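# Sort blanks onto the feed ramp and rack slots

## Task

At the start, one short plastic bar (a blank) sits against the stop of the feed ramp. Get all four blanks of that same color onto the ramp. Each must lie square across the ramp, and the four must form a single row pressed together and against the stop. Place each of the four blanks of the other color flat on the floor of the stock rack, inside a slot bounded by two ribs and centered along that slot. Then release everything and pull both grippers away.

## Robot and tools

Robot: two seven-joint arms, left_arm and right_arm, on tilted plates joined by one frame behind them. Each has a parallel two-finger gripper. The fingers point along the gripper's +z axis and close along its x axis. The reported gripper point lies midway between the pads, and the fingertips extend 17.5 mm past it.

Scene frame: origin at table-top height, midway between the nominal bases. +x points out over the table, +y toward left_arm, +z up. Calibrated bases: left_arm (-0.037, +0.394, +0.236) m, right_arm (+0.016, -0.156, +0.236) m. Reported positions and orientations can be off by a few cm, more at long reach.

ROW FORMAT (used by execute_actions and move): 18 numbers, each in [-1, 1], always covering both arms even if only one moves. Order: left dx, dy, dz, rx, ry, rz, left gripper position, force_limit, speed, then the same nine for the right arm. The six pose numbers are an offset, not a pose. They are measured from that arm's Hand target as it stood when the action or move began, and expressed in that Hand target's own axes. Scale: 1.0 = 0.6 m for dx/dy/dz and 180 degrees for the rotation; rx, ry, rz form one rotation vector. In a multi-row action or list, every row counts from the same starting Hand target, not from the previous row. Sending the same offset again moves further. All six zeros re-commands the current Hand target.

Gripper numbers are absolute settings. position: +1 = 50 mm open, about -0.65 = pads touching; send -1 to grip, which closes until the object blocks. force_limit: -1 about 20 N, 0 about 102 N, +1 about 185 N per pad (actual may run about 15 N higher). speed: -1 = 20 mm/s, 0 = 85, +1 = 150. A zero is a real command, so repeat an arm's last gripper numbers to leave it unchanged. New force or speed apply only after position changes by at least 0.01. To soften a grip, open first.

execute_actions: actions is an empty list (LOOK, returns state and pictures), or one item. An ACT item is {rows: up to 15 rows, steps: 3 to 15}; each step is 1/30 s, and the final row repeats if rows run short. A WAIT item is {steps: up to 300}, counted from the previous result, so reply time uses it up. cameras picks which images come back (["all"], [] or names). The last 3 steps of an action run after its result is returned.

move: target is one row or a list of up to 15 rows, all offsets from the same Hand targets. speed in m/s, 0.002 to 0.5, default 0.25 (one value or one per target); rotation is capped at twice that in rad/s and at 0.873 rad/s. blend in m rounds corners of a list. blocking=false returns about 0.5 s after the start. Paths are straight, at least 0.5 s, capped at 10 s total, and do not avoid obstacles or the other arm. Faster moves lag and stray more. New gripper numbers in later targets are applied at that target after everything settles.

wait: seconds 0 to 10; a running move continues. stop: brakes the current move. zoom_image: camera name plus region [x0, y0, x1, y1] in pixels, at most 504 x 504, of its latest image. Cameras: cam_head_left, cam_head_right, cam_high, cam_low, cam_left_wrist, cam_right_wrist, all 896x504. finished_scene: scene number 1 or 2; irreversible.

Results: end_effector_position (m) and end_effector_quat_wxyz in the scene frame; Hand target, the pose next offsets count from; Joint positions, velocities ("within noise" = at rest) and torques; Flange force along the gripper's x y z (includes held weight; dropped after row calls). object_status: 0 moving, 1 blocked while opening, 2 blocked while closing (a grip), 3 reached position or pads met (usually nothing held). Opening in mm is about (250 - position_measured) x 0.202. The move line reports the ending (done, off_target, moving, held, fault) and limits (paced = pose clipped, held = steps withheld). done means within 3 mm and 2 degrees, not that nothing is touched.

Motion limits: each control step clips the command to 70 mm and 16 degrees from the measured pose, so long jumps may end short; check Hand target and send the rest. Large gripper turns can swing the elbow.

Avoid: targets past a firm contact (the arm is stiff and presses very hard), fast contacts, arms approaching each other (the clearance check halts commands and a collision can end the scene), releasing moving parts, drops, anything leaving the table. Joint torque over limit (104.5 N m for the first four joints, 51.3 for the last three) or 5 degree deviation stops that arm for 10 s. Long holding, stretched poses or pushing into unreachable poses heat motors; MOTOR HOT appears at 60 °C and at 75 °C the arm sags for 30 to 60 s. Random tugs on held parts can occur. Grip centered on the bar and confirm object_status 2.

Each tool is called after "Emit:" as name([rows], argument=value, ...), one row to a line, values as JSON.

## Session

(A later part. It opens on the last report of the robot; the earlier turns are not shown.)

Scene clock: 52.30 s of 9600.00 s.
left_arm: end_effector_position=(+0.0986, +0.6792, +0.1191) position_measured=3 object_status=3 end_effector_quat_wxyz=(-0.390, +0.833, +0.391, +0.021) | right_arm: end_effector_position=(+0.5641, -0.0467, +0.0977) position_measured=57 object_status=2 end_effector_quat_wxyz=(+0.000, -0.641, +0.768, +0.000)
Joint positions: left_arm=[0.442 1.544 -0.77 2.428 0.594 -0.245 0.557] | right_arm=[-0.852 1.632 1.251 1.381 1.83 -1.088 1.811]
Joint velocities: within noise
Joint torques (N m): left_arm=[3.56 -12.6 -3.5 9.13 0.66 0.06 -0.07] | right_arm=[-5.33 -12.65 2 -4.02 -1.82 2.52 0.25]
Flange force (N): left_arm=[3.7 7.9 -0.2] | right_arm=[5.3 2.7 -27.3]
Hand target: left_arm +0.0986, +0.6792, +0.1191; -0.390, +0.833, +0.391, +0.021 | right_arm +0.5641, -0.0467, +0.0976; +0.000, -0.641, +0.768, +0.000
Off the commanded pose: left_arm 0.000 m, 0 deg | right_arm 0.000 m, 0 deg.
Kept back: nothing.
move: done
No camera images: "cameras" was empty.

Emit:
move([
  [0,0,0,0,0,0,1,-0.5,0,0,0,0,0,0,0,0.8,-0.6,-1],
  [0,0,0,0,0,0,1,-0.5,0,0,0,-0.12,0,0,0,0.8,-0.6,-1],
  [0,0,0,0,0,0,1,-0.5,0,0.1,0.15,-0.22,0,0,0,0.8,-0.6,-1],
], cameras=["cam_right_wrist","cam_low","cam_high"], speed=[0.12,0.12,0.25], blend=[0,0.02,0])

Emit:
zoom_image(camera="cam_low", region=[390, 130, 570, 260])

Emit:
zoom_image(camera="cam_high", region=[340, 190, 500, 320])

Scene clock: 54.83 s of 9600.00 s.
left_arm: end_effector_position=(+0.0986, +0.6792, +0.1191) position_measured=3 object_status=3 end_effector_quat_wxyz=(-0.390, +0.833, +0.391, +0.021) | right_arm: end_effector_position=(+0.4648, -0.0896, +0.2296) position_measured=32 object_status=3 end_effector_quat_wxyz=(+0.000, -0.641, +0.768, +0.000)
Joint positions: left_arm=[0.442 1.544 -0.77 2.428 0.594 -0.245 0.557] | right_arm=[-1.066 1.378 1.38 1.821 1.93 -1.139 2.026]
Joint velocities: within noise
Joint torques (N m): left_arm=[3.64 -12.6 -3.5 9.13 0.65 0.05 -0.1] | right_arm=[-6.93 -16.57 6.79 -2.91 0.27 0.2 0.03]
Flange force (N): left_arm=[3.7 7.8 0.0] | right_arm=[2.3 -3.9 -1.8]
Hand target: left_arm +0.0986, +0.6792, +0.1191; -0.390, +0.833, +0.391, +0.021 | right_arm +0.4648, -0.0896, +0.2296; +0.000, -0.641, +0.768, +0.000
Off the commanded pose: left_arm 0.000 m, 0 deg | right_arm 0.000 m, 0 deg.
Kept back: nothing.
move: done
camera_calibration:
cam_right_wrist: T_world_to_cam=[[-0.157159, -0.987437, 0.0164116, -0.0195738], [-0.986945, 0.15763, 0.0330429, 0.516882], [-0.0352148, -0.0110043, -0.999319, 0.412706], [0, 0, 0, 1]] pos_world=[0.521592, -0.0962627, 0.395666]
Images, in order (width x height): cam_high 896x504, cam_low 896x504, cam_right_wrist 896x504.

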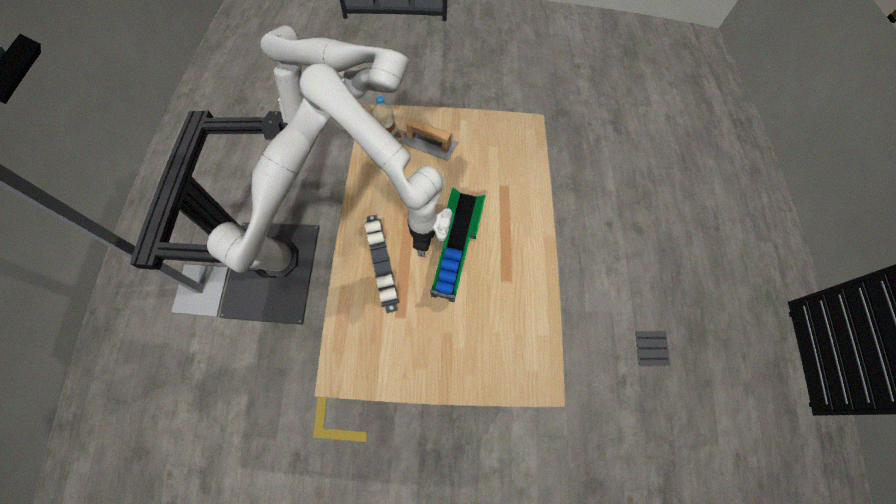

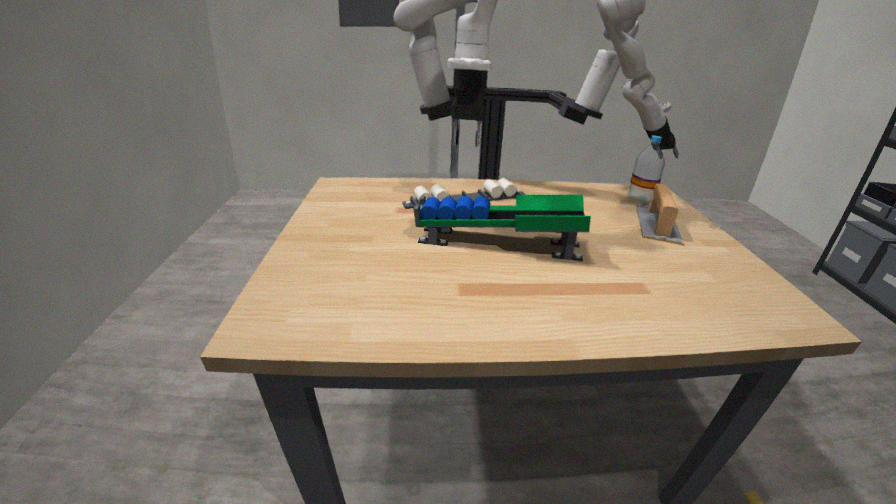

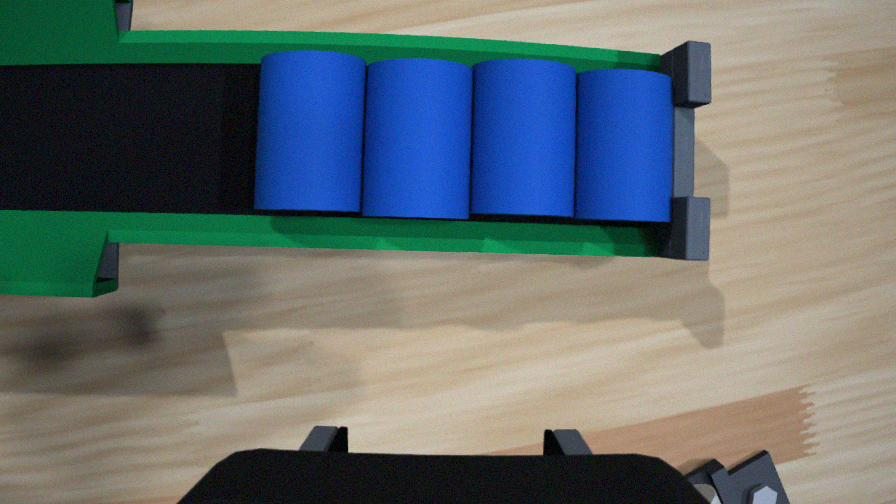

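Scaled by 2.800 from the camera's 896x504 image, which has a finer 1280x720 frame.

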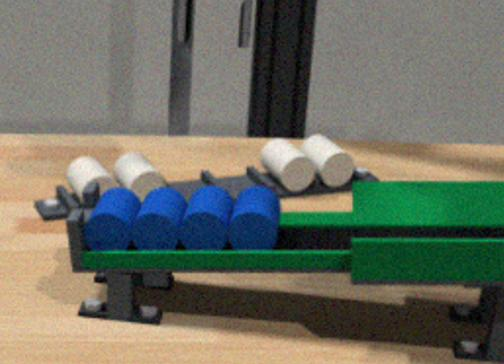

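Scaled by 3.150 from the camera's 896x504 image, which has a finer 1280x720 frame.

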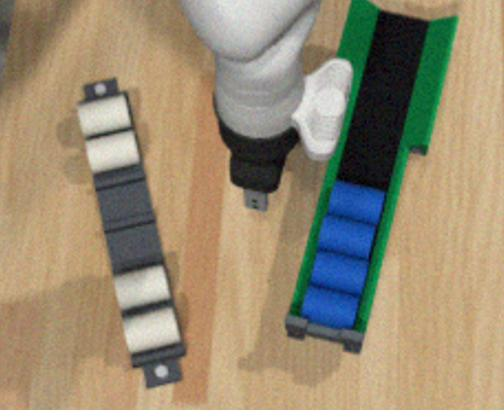

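Emit:
move(target=[0,0,0,0,0,0,1,-0.5,0,0.0347,0.3952,-0.1507,0,0,-0.1556,0.8,-0.6,-1], cameras=["cam_right_wrist"])

Emit:
zoom_image(camera="cam_right_wrist", region=[130, 110, 470, 290])

Scene clock: 56.63 s of 9600.00 s.
left_arm: end_effector_position=(+0.0986, +0.6792, +0.1191) position_measured=3 object_status=3 end_effector_quat_wxyz=(-0.390, +0.833, +0.391, +0.021) | right_arm: end_effector_position=(+0.2278, -0.0676, +0.3200) position_measured=32 object_status=3 end_effector_quat_wxyz=(+0.000, +0.807, -0.590, +0.000)
Joint positions: left_arm=[0.442 1.544 -0.77 2.428 0.594 -0.245 0.557] | right_arm=[-1.712 1.14 1.584 2.381 2.129 -1.093 2.396]
Joint velocities: within noise
Joint torques (N m): left_arm=[3.56 -12.65 -3.45 9.09 0.65 0.02 -0.08] | right_arm=[-3.56 -9.39 3.6 -4.21 0.16 0.14 0.32]
Flange force (N): left_arm=[3.8 8.1 -0.4] | right_arm=[4.5 -2.9 -3.7]
Hand target: left_arm +0.0986, +0.6792, +0.1191; -0.390, +0.833, +0.391, +0.021 | right_arm +0.2278, -0.0676, +0.3201; +0.000, +0.807, -0.590, +0.000
Off the commanded pose: left_arm 0.000 m, 0 deg | right_arm 0.000 m, 0 deg.
Kept back: nothing.
move: done
camera_calibration:
cam_right_wrist: T_world_to_cam=[[0.324796, -0.945646, 0.0161619, -0.143434], [-0.945426, -0.324155, 0.033071, 0.234487], [-0.0260345, -0.0260212, -0.999322, 0.491876], [0, 0, 0, 1]] pos_world=[0.281083, -0.0468286, 0.486106]
Images, in order (width x height): cam_right_wrist 896x504.

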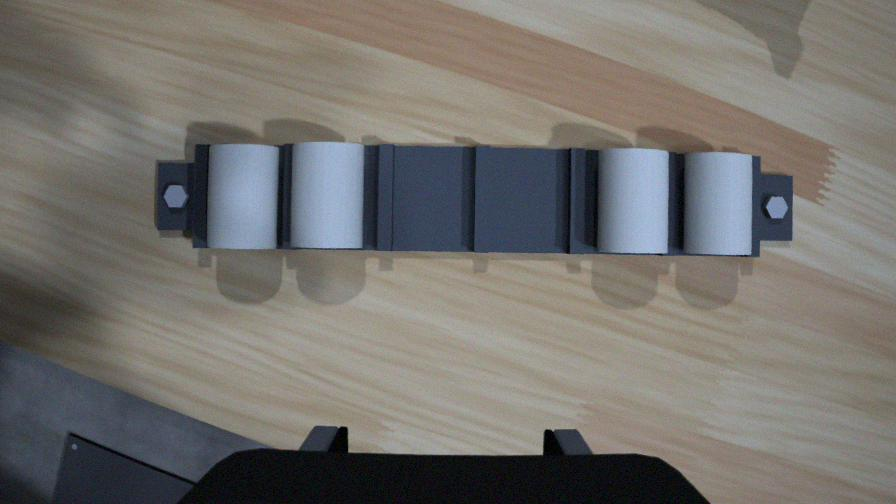

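Scaled by 1.482 from the camera's 896x504 image, which has a finer 1280x720 frame.

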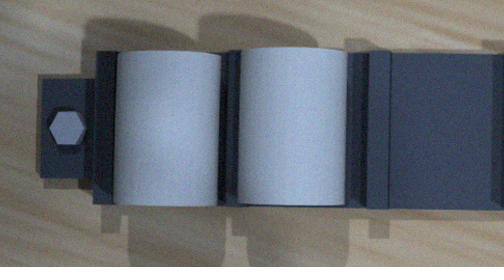

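Emit:
finished_scene(scene=1)

The scene is finished: the task was done.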